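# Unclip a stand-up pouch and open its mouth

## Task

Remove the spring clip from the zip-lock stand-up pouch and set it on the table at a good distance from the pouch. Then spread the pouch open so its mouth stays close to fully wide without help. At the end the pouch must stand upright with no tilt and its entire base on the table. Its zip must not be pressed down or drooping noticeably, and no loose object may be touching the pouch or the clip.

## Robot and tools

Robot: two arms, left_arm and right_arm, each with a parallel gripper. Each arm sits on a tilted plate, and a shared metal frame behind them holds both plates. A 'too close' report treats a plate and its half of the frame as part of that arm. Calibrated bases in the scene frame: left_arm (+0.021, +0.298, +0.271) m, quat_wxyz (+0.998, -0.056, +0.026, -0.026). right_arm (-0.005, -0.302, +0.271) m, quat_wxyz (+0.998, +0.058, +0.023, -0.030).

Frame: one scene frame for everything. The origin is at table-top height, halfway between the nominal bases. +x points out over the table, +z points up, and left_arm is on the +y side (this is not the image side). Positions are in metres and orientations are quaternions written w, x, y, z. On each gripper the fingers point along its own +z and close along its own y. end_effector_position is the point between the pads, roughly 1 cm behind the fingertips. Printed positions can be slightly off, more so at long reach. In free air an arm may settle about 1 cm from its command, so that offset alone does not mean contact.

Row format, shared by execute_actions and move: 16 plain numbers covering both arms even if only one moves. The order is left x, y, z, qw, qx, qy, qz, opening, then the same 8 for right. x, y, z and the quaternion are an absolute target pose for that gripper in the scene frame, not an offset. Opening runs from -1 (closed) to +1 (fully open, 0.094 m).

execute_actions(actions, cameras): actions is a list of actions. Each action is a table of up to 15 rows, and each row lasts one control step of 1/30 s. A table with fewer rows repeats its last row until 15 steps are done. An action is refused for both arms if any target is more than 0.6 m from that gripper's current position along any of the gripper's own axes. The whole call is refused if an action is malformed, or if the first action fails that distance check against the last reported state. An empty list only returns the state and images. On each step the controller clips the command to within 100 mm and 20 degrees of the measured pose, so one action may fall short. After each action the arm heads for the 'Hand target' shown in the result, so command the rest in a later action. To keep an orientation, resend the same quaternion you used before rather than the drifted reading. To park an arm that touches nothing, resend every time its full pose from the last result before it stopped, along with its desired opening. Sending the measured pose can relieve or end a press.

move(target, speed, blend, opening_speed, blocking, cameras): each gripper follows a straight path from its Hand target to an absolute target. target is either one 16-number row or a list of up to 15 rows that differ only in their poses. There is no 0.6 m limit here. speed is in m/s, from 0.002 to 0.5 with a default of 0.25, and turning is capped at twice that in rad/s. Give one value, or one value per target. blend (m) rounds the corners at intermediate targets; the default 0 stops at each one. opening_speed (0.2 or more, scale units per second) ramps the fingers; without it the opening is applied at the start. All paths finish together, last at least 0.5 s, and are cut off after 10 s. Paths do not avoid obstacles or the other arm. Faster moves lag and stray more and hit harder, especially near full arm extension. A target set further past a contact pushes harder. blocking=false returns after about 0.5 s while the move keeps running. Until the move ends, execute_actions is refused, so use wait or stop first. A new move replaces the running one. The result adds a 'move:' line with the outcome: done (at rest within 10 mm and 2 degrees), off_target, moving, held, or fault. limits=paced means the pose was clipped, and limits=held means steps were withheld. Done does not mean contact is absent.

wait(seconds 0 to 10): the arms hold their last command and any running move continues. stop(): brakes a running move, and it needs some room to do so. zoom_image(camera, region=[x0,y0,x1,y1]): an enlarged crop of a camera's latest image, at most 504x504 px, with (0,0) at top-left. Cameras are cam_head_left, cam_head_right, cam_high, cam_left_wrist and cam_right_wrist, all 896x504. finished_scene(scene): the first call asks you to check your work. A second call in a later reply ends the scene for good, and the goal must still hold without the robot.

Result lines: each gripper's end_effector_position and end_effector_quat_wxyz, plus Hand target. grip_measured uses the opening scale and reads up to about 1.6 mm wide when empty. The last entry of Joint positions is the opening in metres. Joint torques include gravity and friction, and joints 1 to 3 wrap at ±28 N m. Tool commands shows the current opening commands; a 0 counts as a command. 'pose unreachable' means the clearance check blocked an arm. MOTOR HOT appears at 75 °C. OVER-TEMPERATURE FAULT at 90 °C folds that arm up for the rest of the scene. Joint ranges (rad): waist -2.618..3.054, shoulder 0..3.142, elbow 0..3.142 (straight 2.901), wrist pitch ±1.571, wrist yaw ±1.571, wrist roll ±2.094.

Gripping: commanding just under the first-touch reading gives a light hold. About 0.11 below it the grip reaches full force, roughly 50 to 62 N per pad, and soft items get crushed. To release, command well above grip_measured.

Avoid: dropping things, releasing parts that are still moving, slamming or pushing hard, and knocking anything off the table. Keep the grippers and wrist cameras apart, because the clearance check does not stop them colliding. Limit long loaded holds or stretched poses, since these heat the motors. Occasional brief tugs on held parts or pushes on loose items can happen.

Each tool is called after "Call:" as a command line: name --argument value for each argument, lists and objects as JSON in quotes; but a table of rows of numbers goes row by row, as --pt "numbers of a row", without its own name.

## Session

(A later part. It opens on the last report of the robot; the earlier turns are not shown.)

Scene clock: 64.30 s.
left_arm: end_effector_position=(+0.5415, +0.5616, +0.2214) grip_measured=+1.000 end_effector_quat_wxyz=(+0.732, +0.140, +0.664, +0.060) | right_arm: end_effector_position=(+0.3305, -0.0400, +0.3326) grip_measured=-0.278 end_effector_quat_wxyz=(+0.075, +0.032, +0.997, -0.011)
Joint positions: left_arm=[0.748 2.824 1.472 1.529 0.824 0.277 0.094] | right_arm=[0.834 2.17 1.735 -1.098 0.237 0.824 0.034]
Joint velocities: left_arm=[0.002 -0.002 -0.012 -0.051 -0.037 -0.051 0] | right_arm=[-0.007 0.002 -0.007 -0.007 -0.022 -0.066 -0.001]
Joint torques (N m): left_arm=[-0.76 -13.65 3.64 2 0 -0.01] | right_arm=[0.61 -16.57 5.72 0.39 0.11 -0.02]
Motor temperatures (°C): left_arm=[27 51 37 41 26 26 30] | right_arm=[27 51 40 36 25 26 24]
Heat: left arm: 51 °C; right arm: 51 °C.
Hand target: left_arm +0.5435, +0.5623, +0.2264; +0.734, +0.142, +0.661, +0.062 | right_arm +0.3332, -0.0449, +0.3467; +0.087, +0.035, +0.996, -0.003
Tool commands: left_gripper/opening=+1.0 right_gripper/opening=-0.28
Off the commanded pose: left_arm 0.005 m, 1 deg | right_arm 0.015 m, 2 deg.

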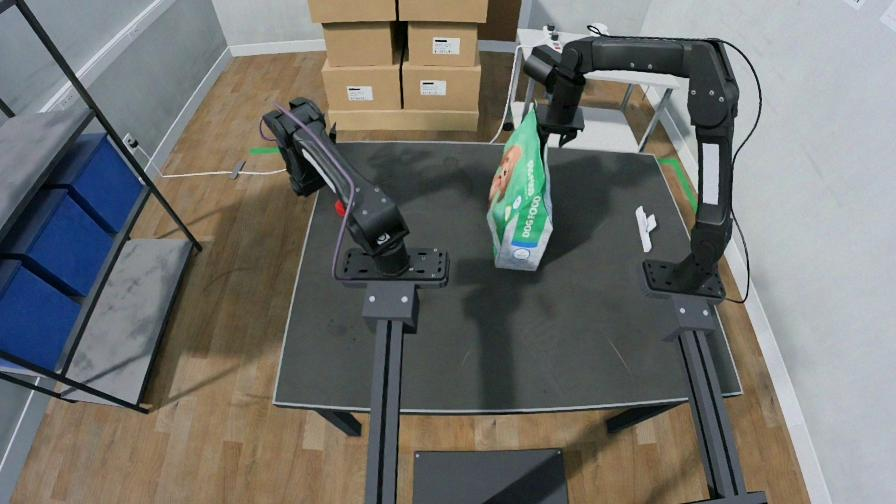

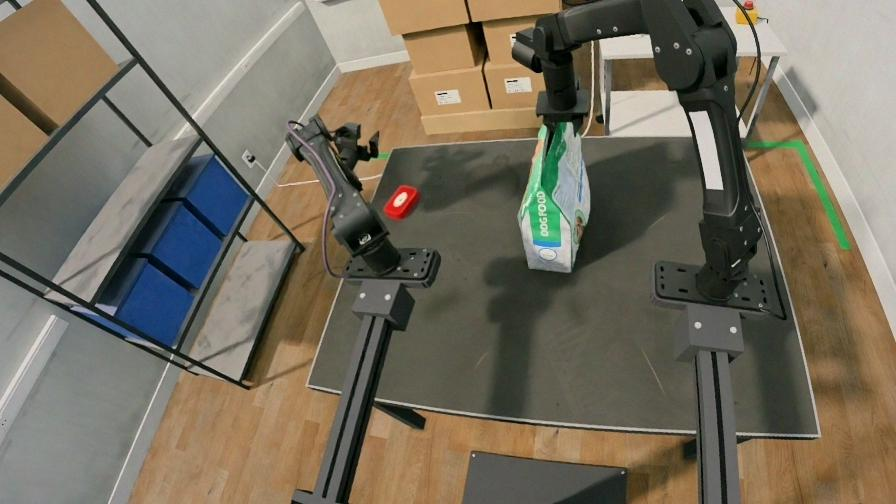

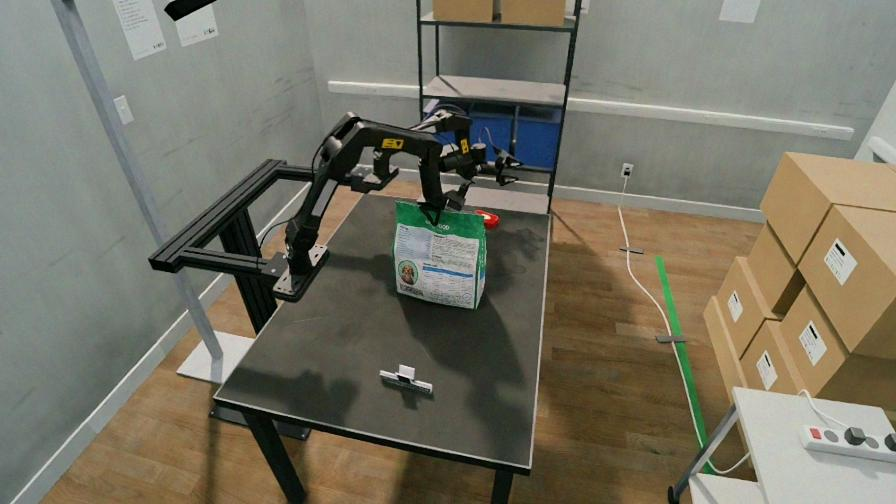

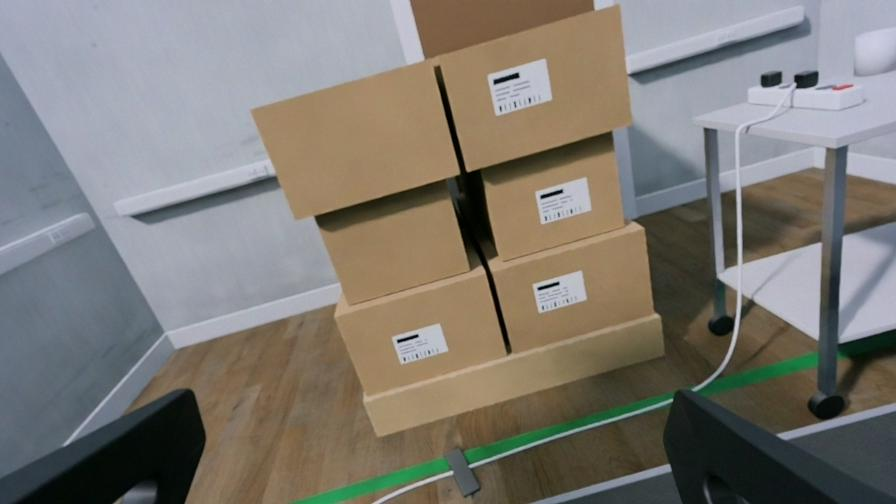

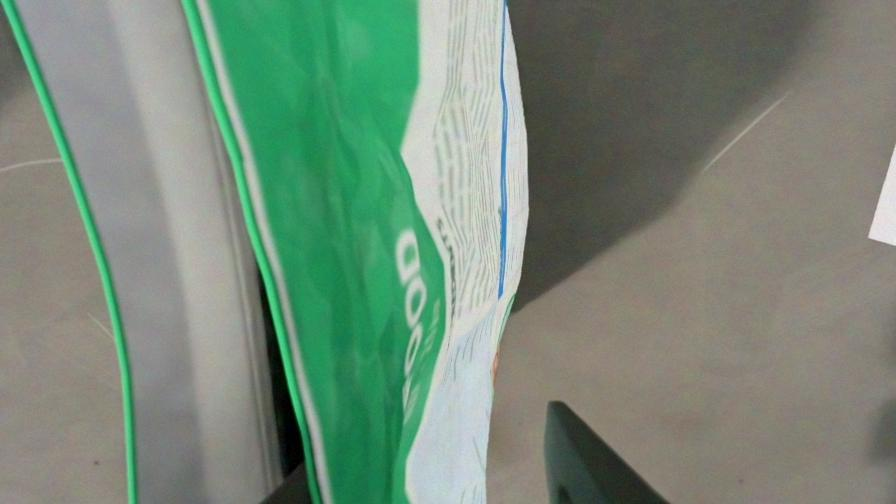

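Call:
move --pt "0.5435 0.5623 0.2264 0.734 0.142 0.661 0.062 1 0.333 -0.035 0.352 0.087 0.035 0.9955 -0.003 -0.28" --pt "0.5435 0.5623 0.2264 0.734 0.142 0.661 0.062 1 0.333 -0.03 0.45 0.087 0.035 0.9955 -0.003 -0.28" --speed 0.08

Call:
zoom_image --camera "cam_head_left" --region '[440, 60, 640, 280]'

Call:
zoom_image --camera "cam_high" --region '[340, 150, 540, 330]'

Scene clock: 66.97 s.
left_arm: end_effector_position=(+0.5415, +0.5616, +0.2214) grip_measured=+1.000 end_effector_quat_wxyz=(+0.732, +0.140, +0.664, +0.060) | right_arm: end_effector_position=(+0.3325, -0.0343, +0.4524) grip_measured=-0.278 end_effector_quat_wxyz=(+0.087, +0.037, +0.995, +0.004)
Joint positions: left_arm=[0.748 2.824 1.472 1.529 0.824 0.277 0.094] | right_arm=[0.871 2.216 2.283 -1.569 0.237 0.868 0.034]
Joint velocities: left_arm=[0.022 -0.002 -0.002 0.007 0.066 0.037 0] | right_arm=[0.007 -0.007 0.007 -0.022 -0.007 -0.037 0]
Joint torques (N m): left_arm=[-0.77 -13.61 3.62 2 0 -0.01] | right_arm=[1.83 -11.12 8.24 0.37 0.15 0.07]
Motor temperatures (°C): left_arm=[27 51 37 41 26 26 30] | right_arm=[27 51 40 36 25 25 24]
Heat: left arm: 51 °C; right arm: 51 °C.
Hand target: left_arm +0.5435, +0.5623, +0.2264; +0.734, +0.142, +0.661, +0.062 | right_arm +0.3319, -0.0308, +0.4498; +0.088, +0.035, +0.996, -0.002
Off the commanded pose: left_arm 0.005 m, 1 deg | right_arm 0.005 m, 1 deg.
joint sent to its limit (right arm) — joint 4 (wrist pitch), lower limit. The joint targets still meet the commanded pose.
move: done

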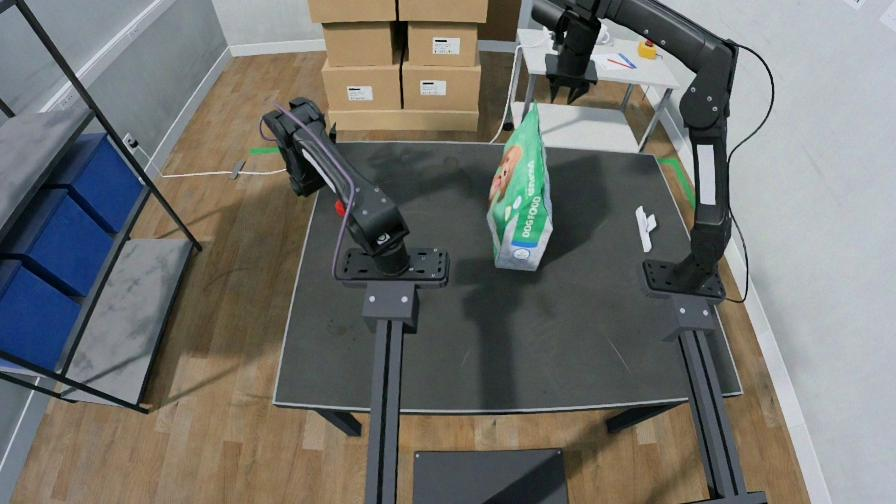

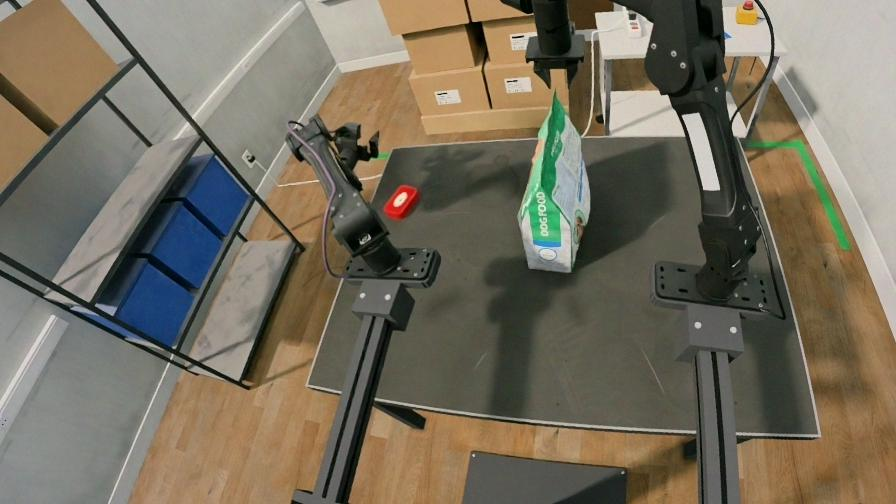

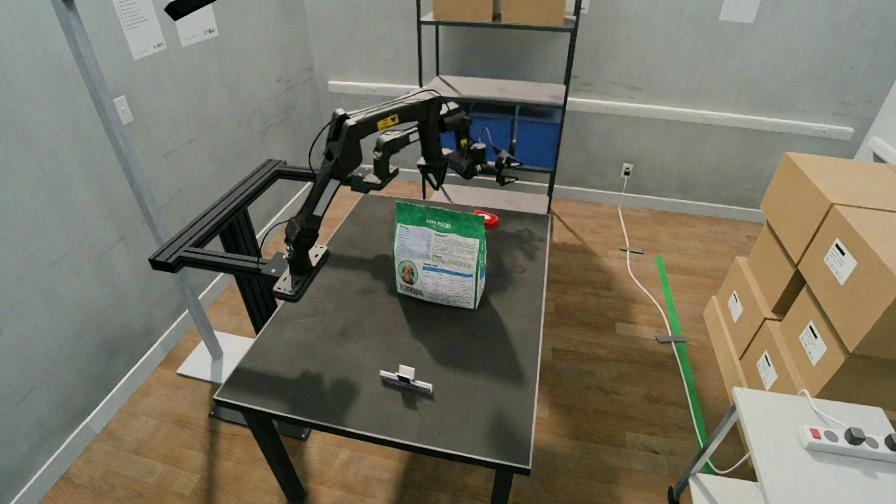

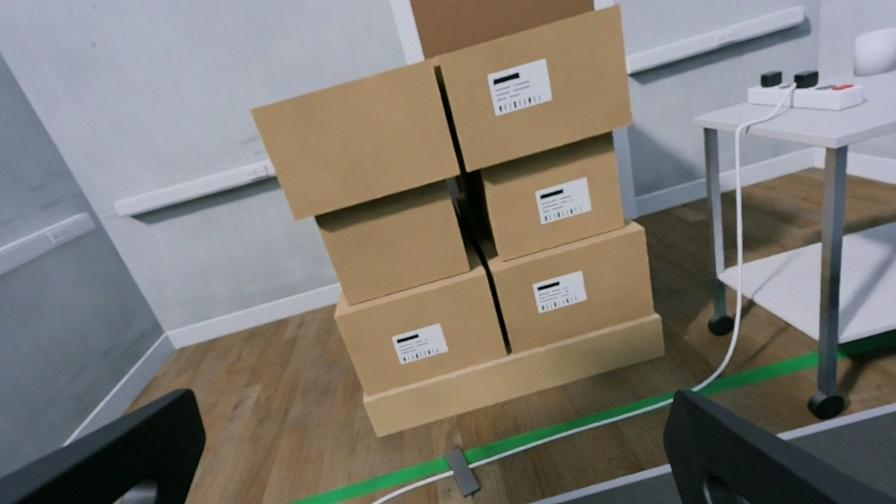

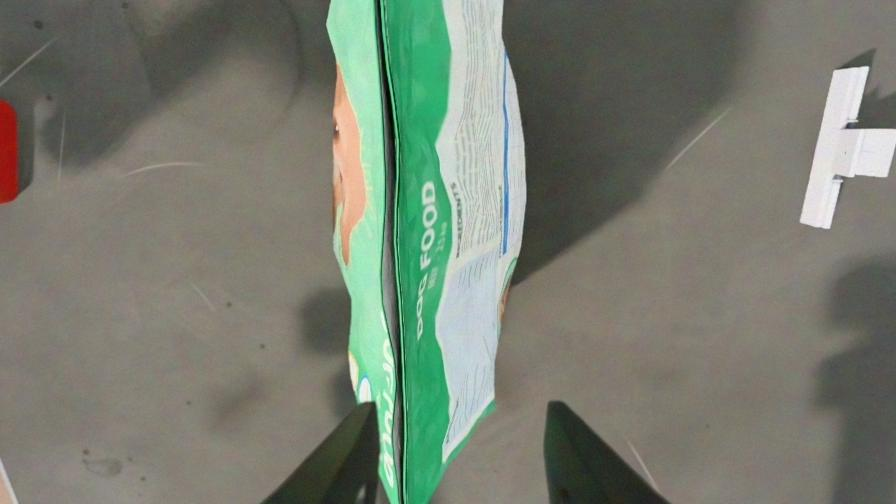

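Scaled by 2.291 from the camera's 896x504 image, which has a finer 1280x720 frame.

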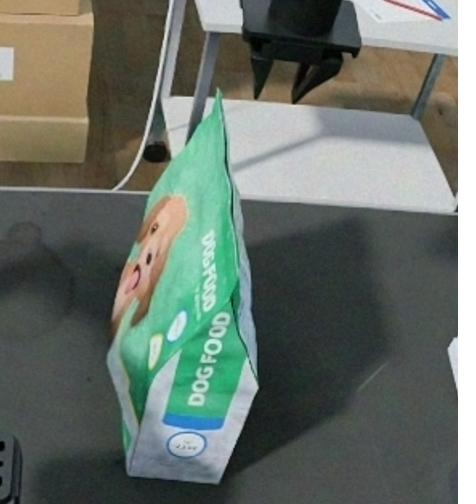

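Scaled by 2.520 from the camera's 896x504 image, which has a finer 1280x720 frame.

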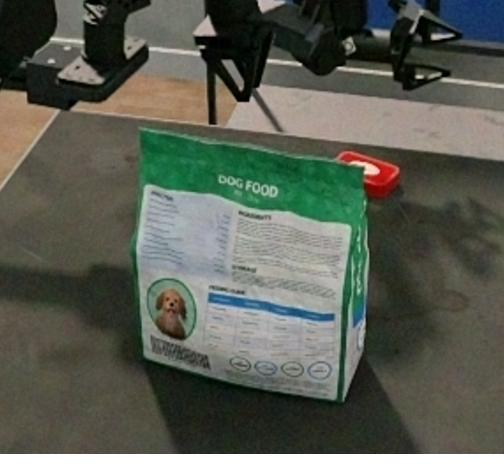

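Call:
zoom_image --camera "cam_right_wrist" --region '[310, 260, 510, 500]'

Call:
zoom_image --camera "cam_right_wrist" --region '[310, 0, 510, 260]'

Scaled by 2.100 from the camera's 896x504 image, which has a finer 1280x720 frame.

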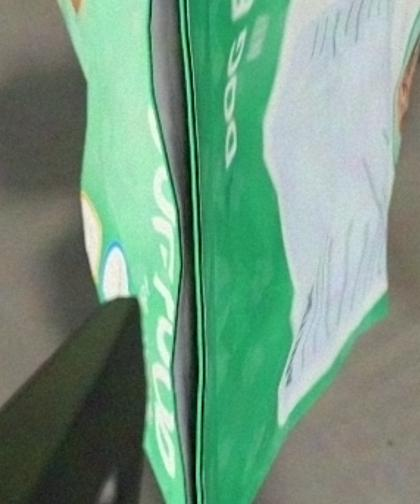

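Scaled by 1.938 from the camera's 896x504 image, which has a finer 1280x720 frame.

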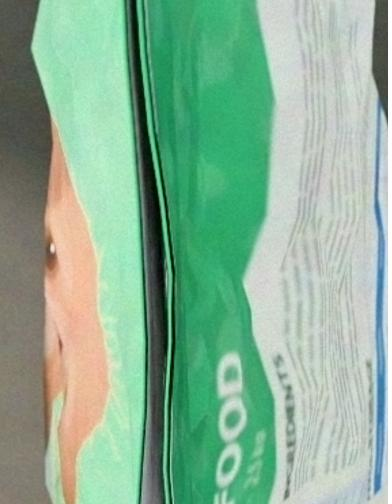

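Call:
move --target '[0.5435,0.5623,0.2264,0.734,0.142,0.661,0.062,1,0.333,-0.026,0.388,0.087,0.035,0.9955,-0.003,-0.28]' --speed 0.12 --cameras '["cam_right_wrist"]'

Call:
zoom_image --camera "cam_right_wrist" --region '[250, 180, 650, 504]'

Scene clock: 69.20 s.
left_arm: end_effector_position=(+0.5415, +0.5616, +0.2214) grip_measured=+1.000 end_effector_quat_wxyz=(+0.732, +0.140, +0.664, +0.060) | right_arm: end_effector_position=(+0.3313, -0.0236, +0.3791) grip_measured=-0.278 end_effector_quat_wxyz=(+0.075, +0.035, +0.997, -0.010)
Joint positions: left_arm=[0.748 2.824 1.472 1.529 0.824 0.277 0.094] | right_arm=[0.871 2.216 1.987 -1.309 0.237 0.868 0.034]
Joint velocities: left_arm=[0.007 -0.002 -0.002 0.007 0.066 -0.037 0] | right_arm=[0.007 -0.012 -0.012 0.037 0.007 0.022 0.001]
Joint torques (N m): left_arm=[-0.76 -13.61 3.64 2.01 -0.01 -0.01] | right_arm=[1.03 -15.6 5.75 0.48 0.14 -0.01]
Motor temperatures (°C): left_arm=[27 51 37 41 26 26 30] | right_arm=[27 52 40 36 25 25 24]
Heat: left arm: 51 °C; right arm: 52 °C.
Hand target: left_arm +0.5435, +0.5623, +0.2264; +0.734, +0.142, +0.661, +0.062 | right_arm +0.3333, -0.0256, +0.3880; +0.087, +0.035, +0.996, -0.003
Off the commanded pose: left_arm 0.005 m, 1 deg | right_arm 0.009 m, 2 deg.
move: done
Images, in order (width x height): cam_right_wrist 896x504.

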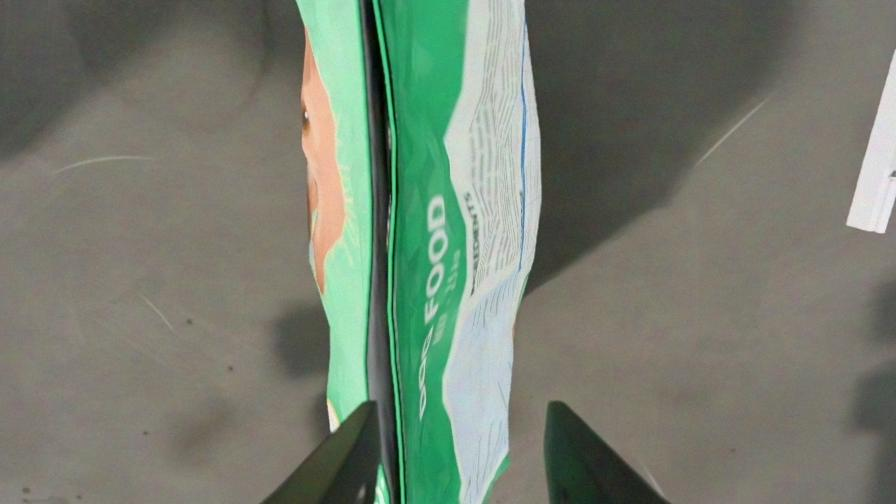

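Scaled by 1.260 from the camera's 896x504 image, which has a finer 1280x720 frame.

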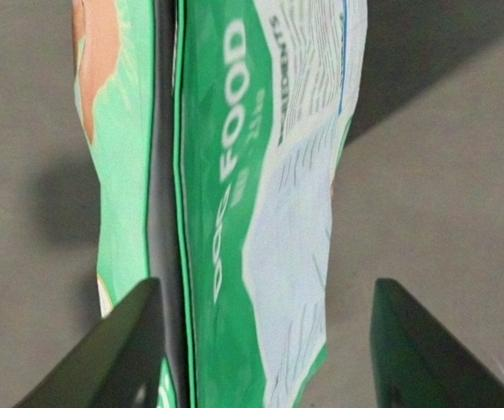

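Call:
move --target '[0.5435,0.5623,0.2264,0.734,0.142,0.661,0.062,1,0.333,-0.031,0.386,0.087,0.035,0.9955,-0.003,-0.28]' --speed 0.05 --cameras '["cam_right_wrist"]'

Call:
zoom_image --camera "cam_right_wrist" --region '[300, 280, 500, 504]'

Scene clock: 70.67 s.
left_arm: end_effector_position=(+0.5415, +0.5616, +0.2214) grip_measured=+1.000 end_effector_quat_wxyz=(+0.732, +0.140, +0.664, +0.060) | right_arm: end_effector_position=(+0.3295, -0.0276, +0.3710) grip_measured=-0.278 end_effector_quat_wxyz=(+0.071, +0.032, +0.997, -0.015)
Joint positions: left_arm=[0.748 2.824 1.472 1.529 0.824 0.277 0.094] | right_arm=[0.865 2.21 1.947 -1.288 0.237 0.86 0.034]
Joint velocities: left_arm=[0.002 -0.007 0.002 -0.007 0.081 -0.007 0] | right_arm=[0.017 -0.012 0.017 0.007 -0.007 -0.037 -0.001]
Joint torques (N m): left_arm=[-0.77 -13.68 3.67 2.01 0 -0.01] | right_arm=[0.77 -16.88 5.78 0.47 0.14 -0.02]
Motor temperatures (°C): left_arm=[27 51 37 40 26 26 30] | right_arm=[27 53 40 36 25 25 24]
Heat: left arm: 51 °C; right arm: 53 °C.
Hand target: left_arm +0.5435, +0.5623, +0.2264; +0.734, +0.142, +0.661, +0.062 | right_arm +0.3330, -0.0310, +0.3857; +0.087, +0.035, +0.996, -0.003
Off the commanded pose: left_arm 0.005 m, 1 deg | right_arm 0.016 m, 2 deg.
move: off_target (right_arm)
Images, in order (width x height): cam_right_wrist 896x504.

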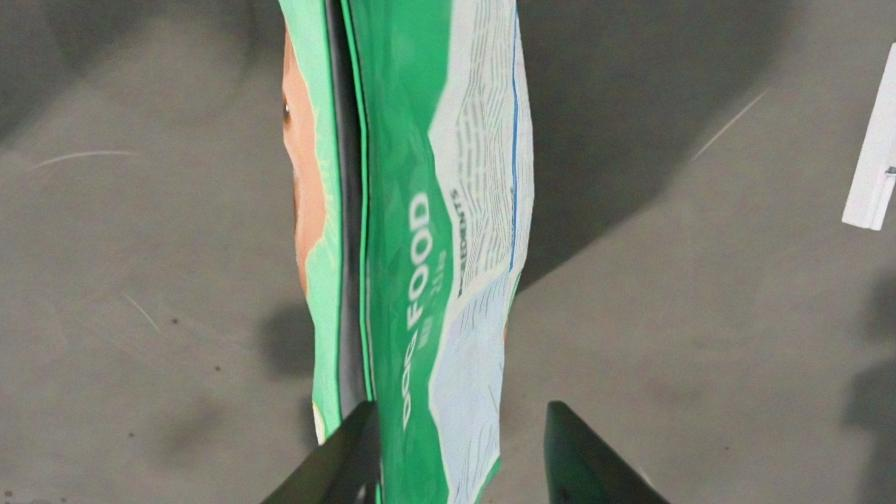

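Scaled by 2.250 from the camera's 896x504 image, which has a finer 1280x720 frame.

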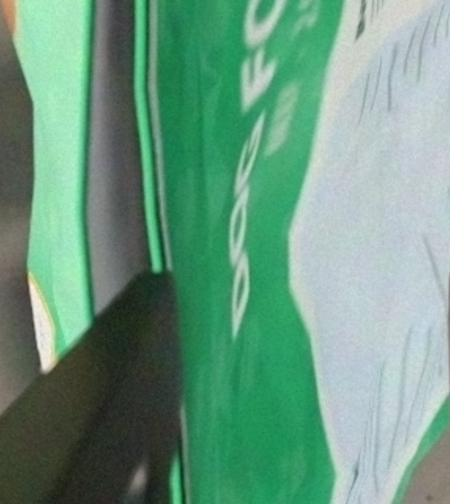

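Call:
move --target '[0.5435,0.5623,0.2264,0.734,0.142,0.661,0.062,1,0.333,-0.0265,0.391,0.087,0.035,0.9955,-0.003,-0.28]' --speed 0.05 --cameras '["cam_right_wrist"]'

Call:
zoom_image --camera "cam_right_wrist" --region '[300, 280, 500, 504]'

Scene clock: 71.73 s.
left_arm: end_effector_position=(+0.5415, +0.5616, +0.2214) grip_measured=+1.000 end_effector_quat_wxyz=(+0.732, +0.140, +0.664, +0.060) | right_arm: end_effector_position=(+0.3300, -0.0275, +0.3736) grip_measured=-0.278 end_effector_quat_wxyz=(+0.072, +0.032, +0.997, -0.014)
Joint positions: left_arm=[0.748 2.824 1.472 1.529 0.824 0.277 0.094] | right_arm=[0.865 2.21 1.957 -1.296 0.237 0.86 0.034]
Joint velocities: left_arm=[-0.007 -0.007 -0.002 -0.007 -0.066 -0.007 0] | right_arm=[-0.007 0.002 -0.002 -0.037 -0.037 -0.022 -0.001]
Joint torques (N m): left_arm=[-0.73 -13.63 3.67 2 0 0] | right_arm=[1.44 -15.47 8.65 0.25 0.14 0.07]
Motor temperatures (°C): left_arm=[27 51 37 40 26 26 30] | right_arm=[27 54 40 36 25 25 24]
Heat: left arm: 51 °C; right arm: 54 °C.
Hand target: left_arm +0.5435, +0.5623, +0.2264; +0.734, +0.142, +0.661, +0.062 | right_arm +0.3327, -0.0267, +0.3909; +0.087, +0.035, +0.996, -0.003
Off the commanded pose: left_arm 0.005 m, 1 deg | right_arm 0.018 m, 2 deg.
move: off_target (right_arm)
Images, in order (width x height): cam_right_wrist 896x504.

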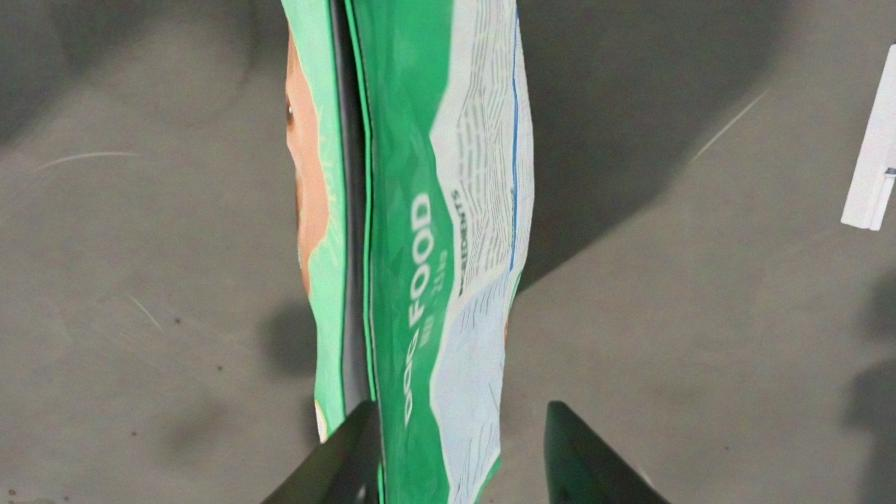

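Scaled by 2.250 from the camera's 896x504 image, which has a finer 1280x720 frame.

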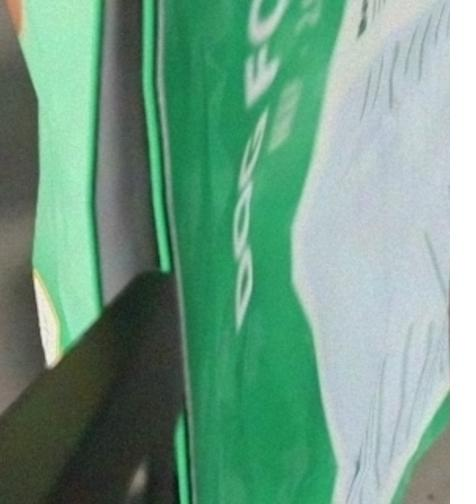

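Call:
move --pt "0.5435 0.5623 0.2264 0.734 0.142 0.661 0.062 1 0.333 -0.0265 0.391 0.087 0.035 0.9955 -0.003 -0.15" --cameras '["cam_right_wrist"]'

Call:
zoom_image --camera "cam_right_wrist" --region '[300, 280, 500, 504]'

Scene clock: 72.63 s.
left_arm: end_effector_position=(+0.5415, +0.5616, +0.2214) grip_measured=+1.000 end_effector_quat_wxyz=(+0.732, +0.140, +0.664, +0.060) | right_arm: end_effector_position=(+0.3299, -0.0276, +0.3736) grip_measured=-0.152 end_effector_quat_wxyz=(+0.071, +0.032, +0.997, -0.014)
Joint positions: left_arm=[0.748 2.824 1.472 1.529 0.824 0.277 0.094] | right_arm=[0.865 2.21 1.957 -1.297 0.237 0.86 0.04]
Joint velocities: left_arm=[0.002 0.007 0.007 -0.022 0.037 -0.022 0] | right_arm=[-0.007 -0.012 -0.017 -0.022 0.037 -0.037 0]
Joint torques (N m): left_arm=[-0.79 -13.63 3.64 2 -0.01 -0.01] | right_arm=[1.47 -15.5 8.64 0.25 0.13 0.06]
Motor temperatures (°C): left_arm=[27 51 37 40 26 26 30] | right_arm=[27 54 40 36 25 25 24]
Heat: left arm: 51 °C; right arm: 54 °C.
Hand target: left_arm +0.5435, +0.5623, +0.2264; +0.734, +0.142, +0.661, +0.062 | right_arm +0.3327, -0.0267, +0.3908; +0.087, +0.035, +0.996, -0.003
Off the commanded pose: left_arm 0.005 m, 1 deg | right_arm 0.018 m, 2 deg.
move: off_target (right_arm)
Images, in order (width x height): cam_right_wrist 896x504.

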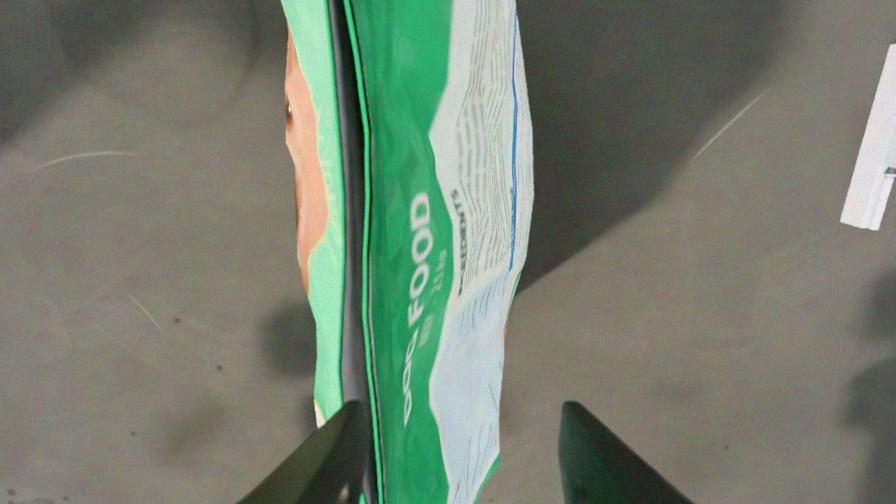

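Scaled by 2.250 from the camera's 896x504 image, which has a finer 1280x720 frame.

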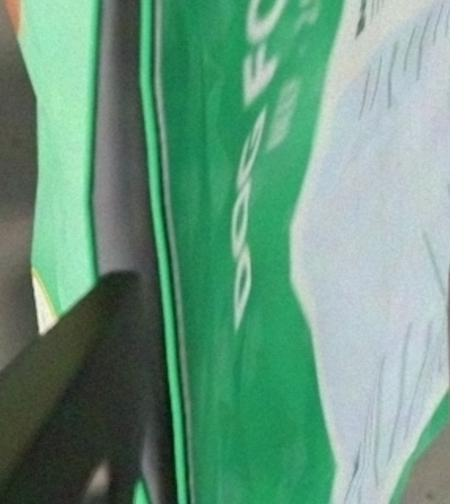

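Call:
move --pt "0.5435 0.5623 0.2264 0.734 0.142 0.661 0.062 1 0.333 -0.0265 0.36 0.087 0.035 0.9955 -0.003 -0.15" --speed 0.06 --cameras '["cam_right_wrist"]'

Call:
zoom_image --camera "cam_right_wrist" --region '[300, 280, 500, 504]'

Scene clock: 74.03 s.
left_arm: end_effector_position=(+0.5415, +0.5616, +0.2214) grip_measured=+1.000 end_effector_quat_wxyz=(+0.732, +0.140, +0.664, +0.060) | right_arm: end_effector_position=(+0.3297, -0.0241, +0.3506) grip_measured=-0.152 end_effector_quat_wxyz=(+0.075, +0.033, +0.997, -0.010)
Joint positions: left_arm=[0.748 2.824 1.472 1.529 0.824 0.277 0.094] | right_arm=[0.865 2.21 1.864 -1.193 0.237 0.86 0.04]
Joint velocities: left_arm=[-0.017 0.017 -0.012 -0.022 -0.081 -0.037 0] | right_arm=[-0.017 0.007 0.002 0.066 0.007 0.051 -0.001]
Joint torques (N m): left_arm=[-0.76 -13.61 3.63 2 -0.01 0] | right_arm=[0.85 -15.66 5.78 0.52 0.13 -0.02]
Motor temperatures (°C): left_arm=[27 51 37 40 26 26 30] | right_arm=[27 55 40 36 25 25 24]
Heat: left arm: 51 °C; right arm: 55 °C.
Hand target: left_arm +0.5435, +0.5623, +0.2264; +0.734, +0.142, +0.661, +0.062 | right_arm +0.3330, -0.0264, +0.3599; +0.087, +0.035, +0.996, -0.003
Off the commanded pose: left_arm 0.005 m, 1 deg | right_arm 0.010 m, 2 deg.
move: done
Images, in order (width x height): cam_right_wrist 896x504.

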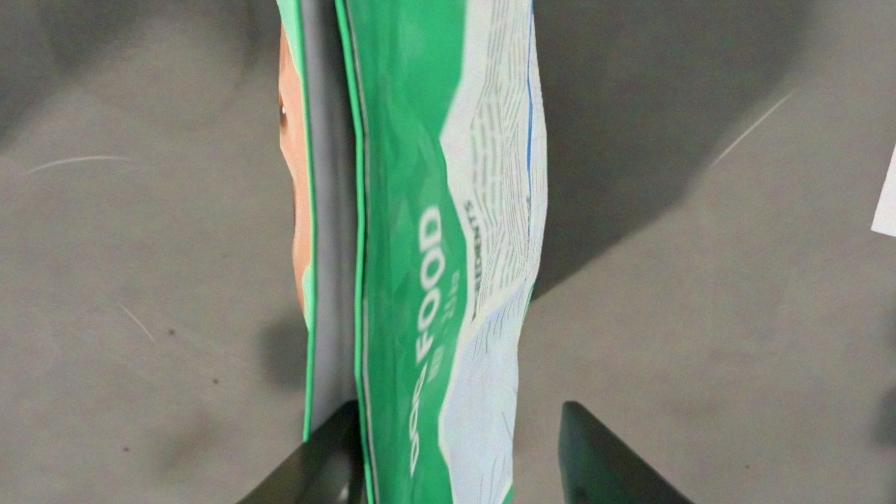

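Scaled by 2.250 from the camera's 896x504 image, which has a finer 1280x720 frame.

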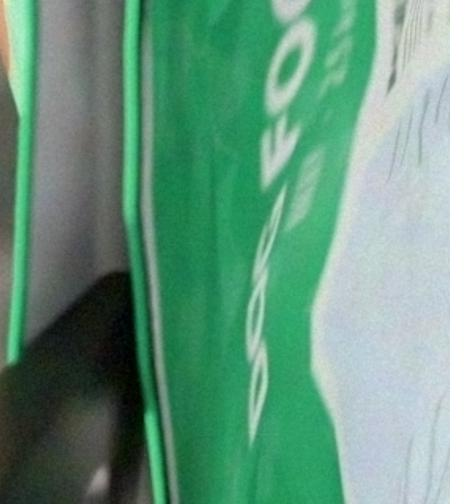

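Call:
move --pt "0.5435 0.5623 0.2264 0.734 0.142 0.661 0.062 1 0.333 -0.03 0.354 0.087 0.035 0.9955 -0.003 -0.15" --pt "0.5435 0.5623 0.2264 0.734 0.142 0.661 0.062 1 0.333 -0.06 0.356 0.087 0.035 0.9955 -0.003 -0.15" --speed 0.06

Call:
zoom_image --camera "cam_head_left" --region '[440, 60, 640, 280]'

Scene clock: 75.43 s.
left_arm: end_effector_position=(+0.5415, +0.5616, +0.2214) grip_measured=+1.000 end_effector_quat_wxyz=(+0.732, +0.140, +0.664, +0.060) | right_arm: end_effector_position=(+0.3309, -0.0549, +0.3426) grip_measured=-0.152 end_effector_quat_wxyz=(+0.074, +0.032, +0.997, -0.010)
Joint positions: left_arm=[0.748 2.824 1.472 1.529 0.824 0.277 0.094] | right_arm=[0.808 2.122 1.707 -1.113 0.233 0.8 0.04]
Joint velocities: left_arm=[0.002 -0.007 0.017 0.037 -0.022 0.022 0] | right_arm=[0.002 0.007 -0.002 -0.037 -0.095 -0.11 0.001]
Joint torques (N m): left_arm=[-0.79 -13.64 3.67 2.01 0 -0.01] | right_arm=[0.64 -16.02 5.72 0.41 0.13 -0.02]
Motor temperatures (°C): left_arm=[27 51 37 40 26 26 30] | right_arm=[27 55 40 36 25 25 24]
Heat: left arm: 51 °C; right arm: 55 °C.
Hand target: left_arm +0.5435, +0.5623, +0.2264; +0.734, +0.142, +0.661, +0.062 | right_arm +0.3337, -0.0598, +0.3559; +0.087, +0.035, +0.996, -0.003
Off the commanded pose: left_arm 0.005 m, 1 deg | right_arm 0.014 m, 2 deg.
move: off_target (right_arm)

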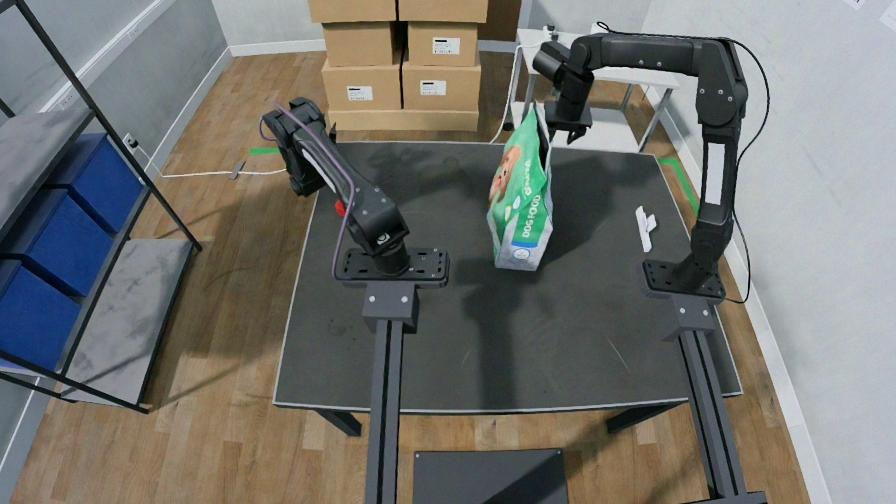

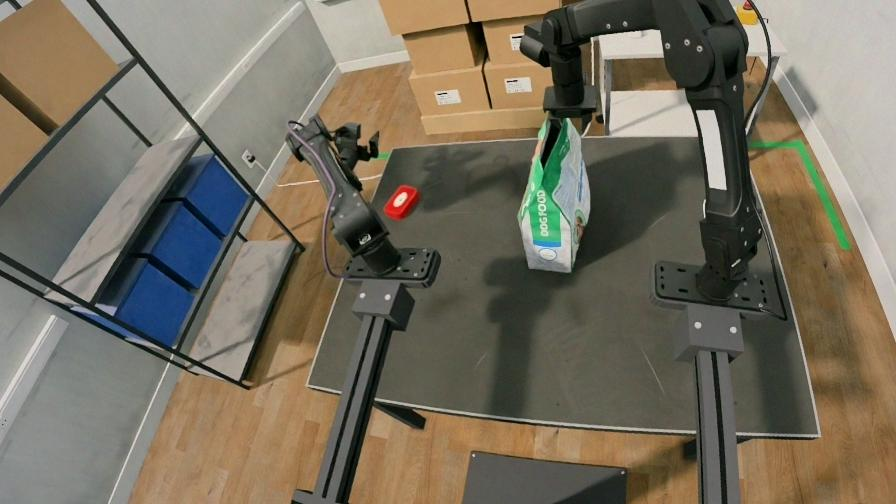

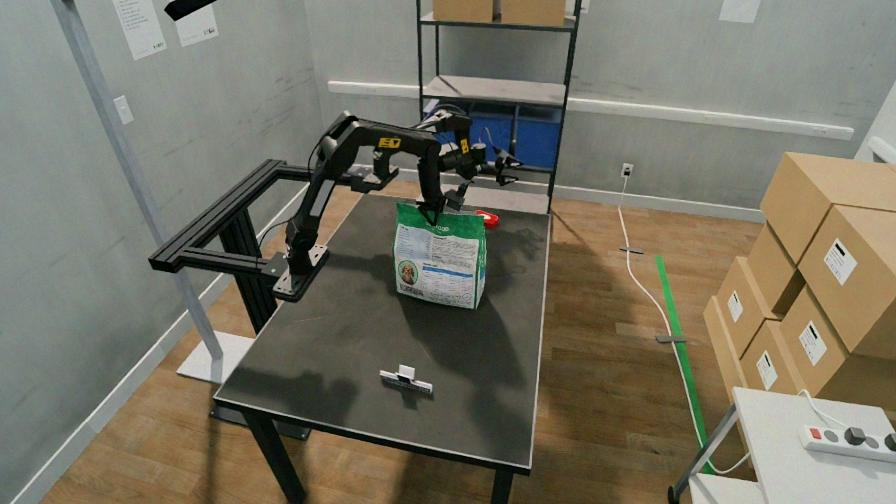

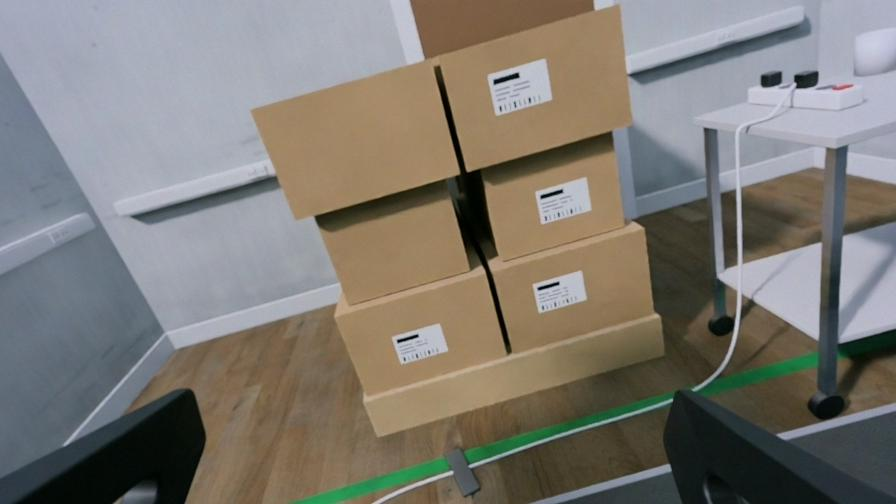

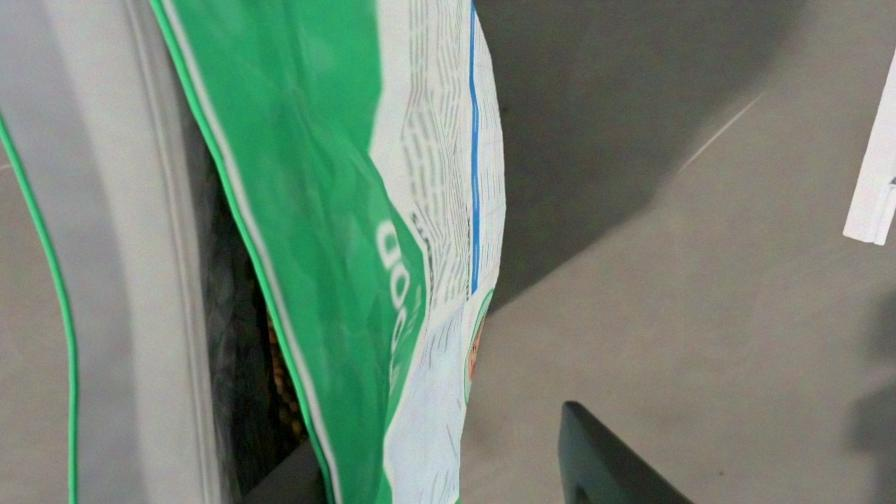

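Scaled by 2.291 from the camera's 896x504 image, which has a finer 1280x720 frame.

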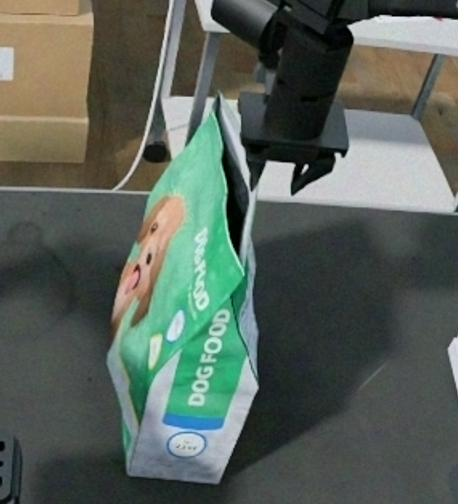

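Call:
move --pt "0.5435 0.5623 0.2264 0.734 0.142 0.661 0.062 1 0.333 -0.083 0.356 0.087 0.035 0.9955 -0.003 -0.15" --speed 0.06 --cameras '["cam_head_left","cam_right_wrist","cam_head_right"]'

Call:
zoom_image --camera "cam_head_left" --region '[440, 60, 640, 280]'

Call:
zoom_image --camera "cam_head_right" --region '[460, 60, 660, 280]'

Scene clock: 76.63 s.
left_arm: end_effector_position=(+0.5415, +0.5616, +0.2214) grip_measured=+1.000 end_effector_quat_wxyz=(+0.732, +0.140, +0.664, +0.060) | right_arm: end_effector_position=(+0.3313, -0.0768, +0.3428) grip_measured=-0.152 end_effector_quat_wxyz=(+0.074, +0.032, +0.997, -0.008)
Joint positions: left_arm=[0.748 2.824 1.472 1.529 0.824 0.277 0.094] | right_arm=[0.766 2.058 1.621 -1.077 0.227 0.756 0.04]
Joint velocities: left_arm=[0.002 -0.017 -0.007 -0.081 -0.007 0.037 0] | right_arm=[-0.007 0.002 -0.007 0.007 0.022 0.051 0]
Joint torques (N m): left_arm=[-0.77 -13.63 3.62 2.01 0 -0.01] | right_arm=[0.53 -15.49 5.7 0.4 0.14 -0.02]
Motor temperatures (°C): left_arm=[27 51 37 40 26 26 30] | right_arm=[27 55 40 35 25 25 24]
Heat: left arm: 51 °C; right arm: 55 °C.
Hand target: left_arm +0.5435, +0.5623, +0.2264; +0.734, +0.142, +0.661, +0.062 | right_arm +0.3334, -0.0830, +0.3556; +0.087, +0.035, +0.996, -0.003
Off the commanded pose: left_arm 0.005 m, 1 deg | right_arm 0.015 m, 2 deg.
move: off_target (right_arm)
Images, in order (width x height): cam_head_left 896x504, cam_head_right 896x504, cam_right_wrist 896x504.

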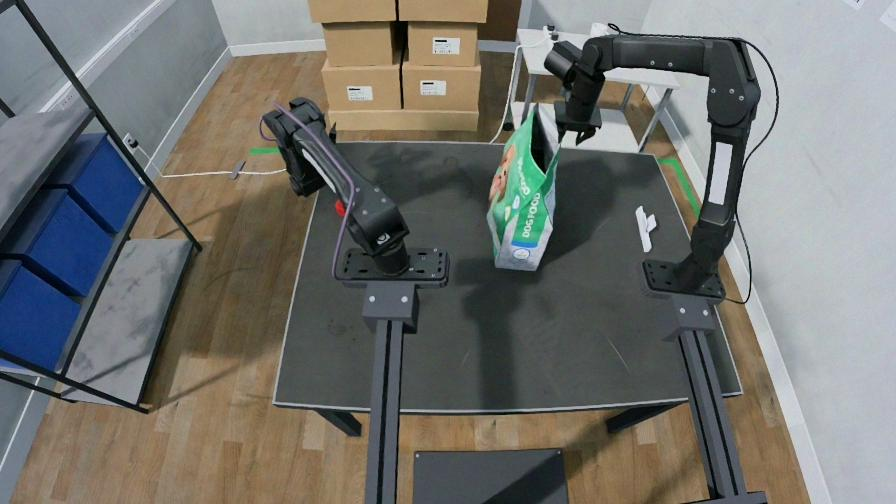

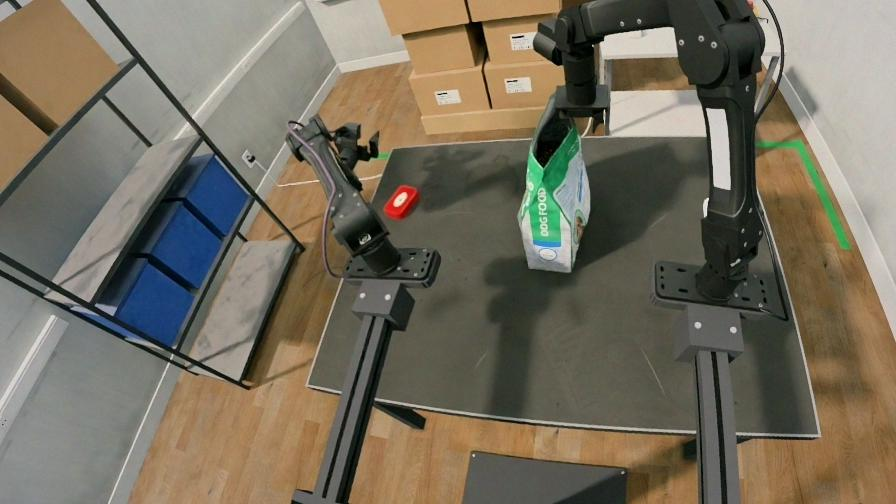

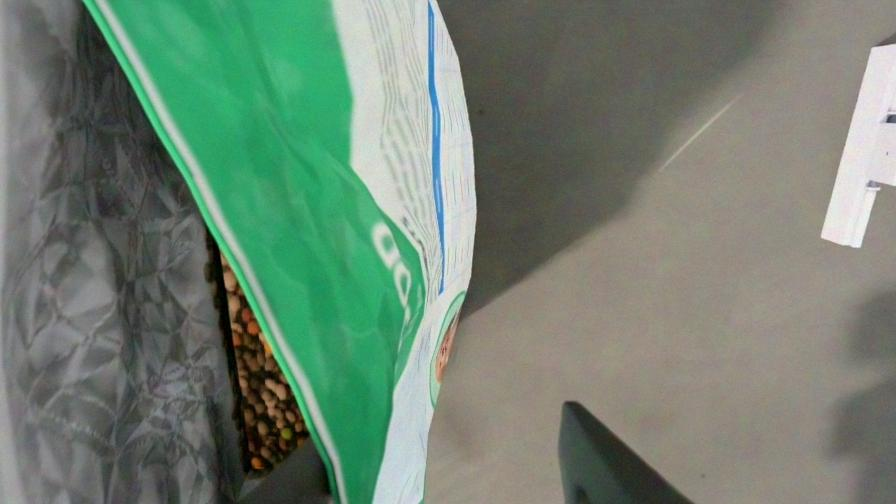

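Scaled by 2.291 from the camera's 896x504 image, which has a finer 1280x720 frame.

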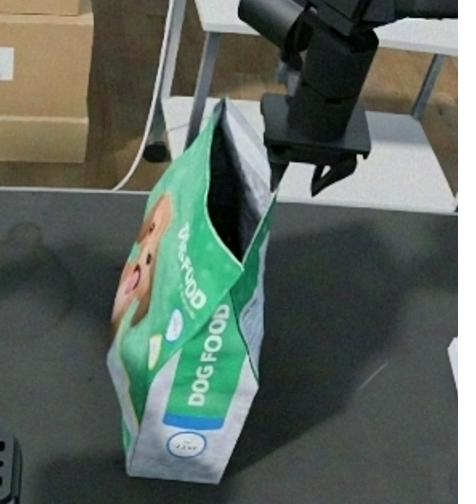

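Scaled by 2.291 from the camera's 896x504 image, which has a finer 1280x720 frame.

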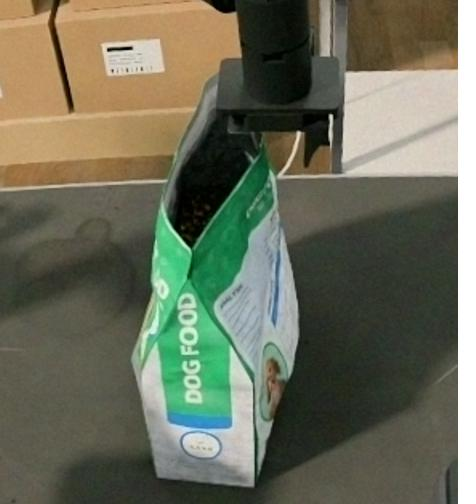

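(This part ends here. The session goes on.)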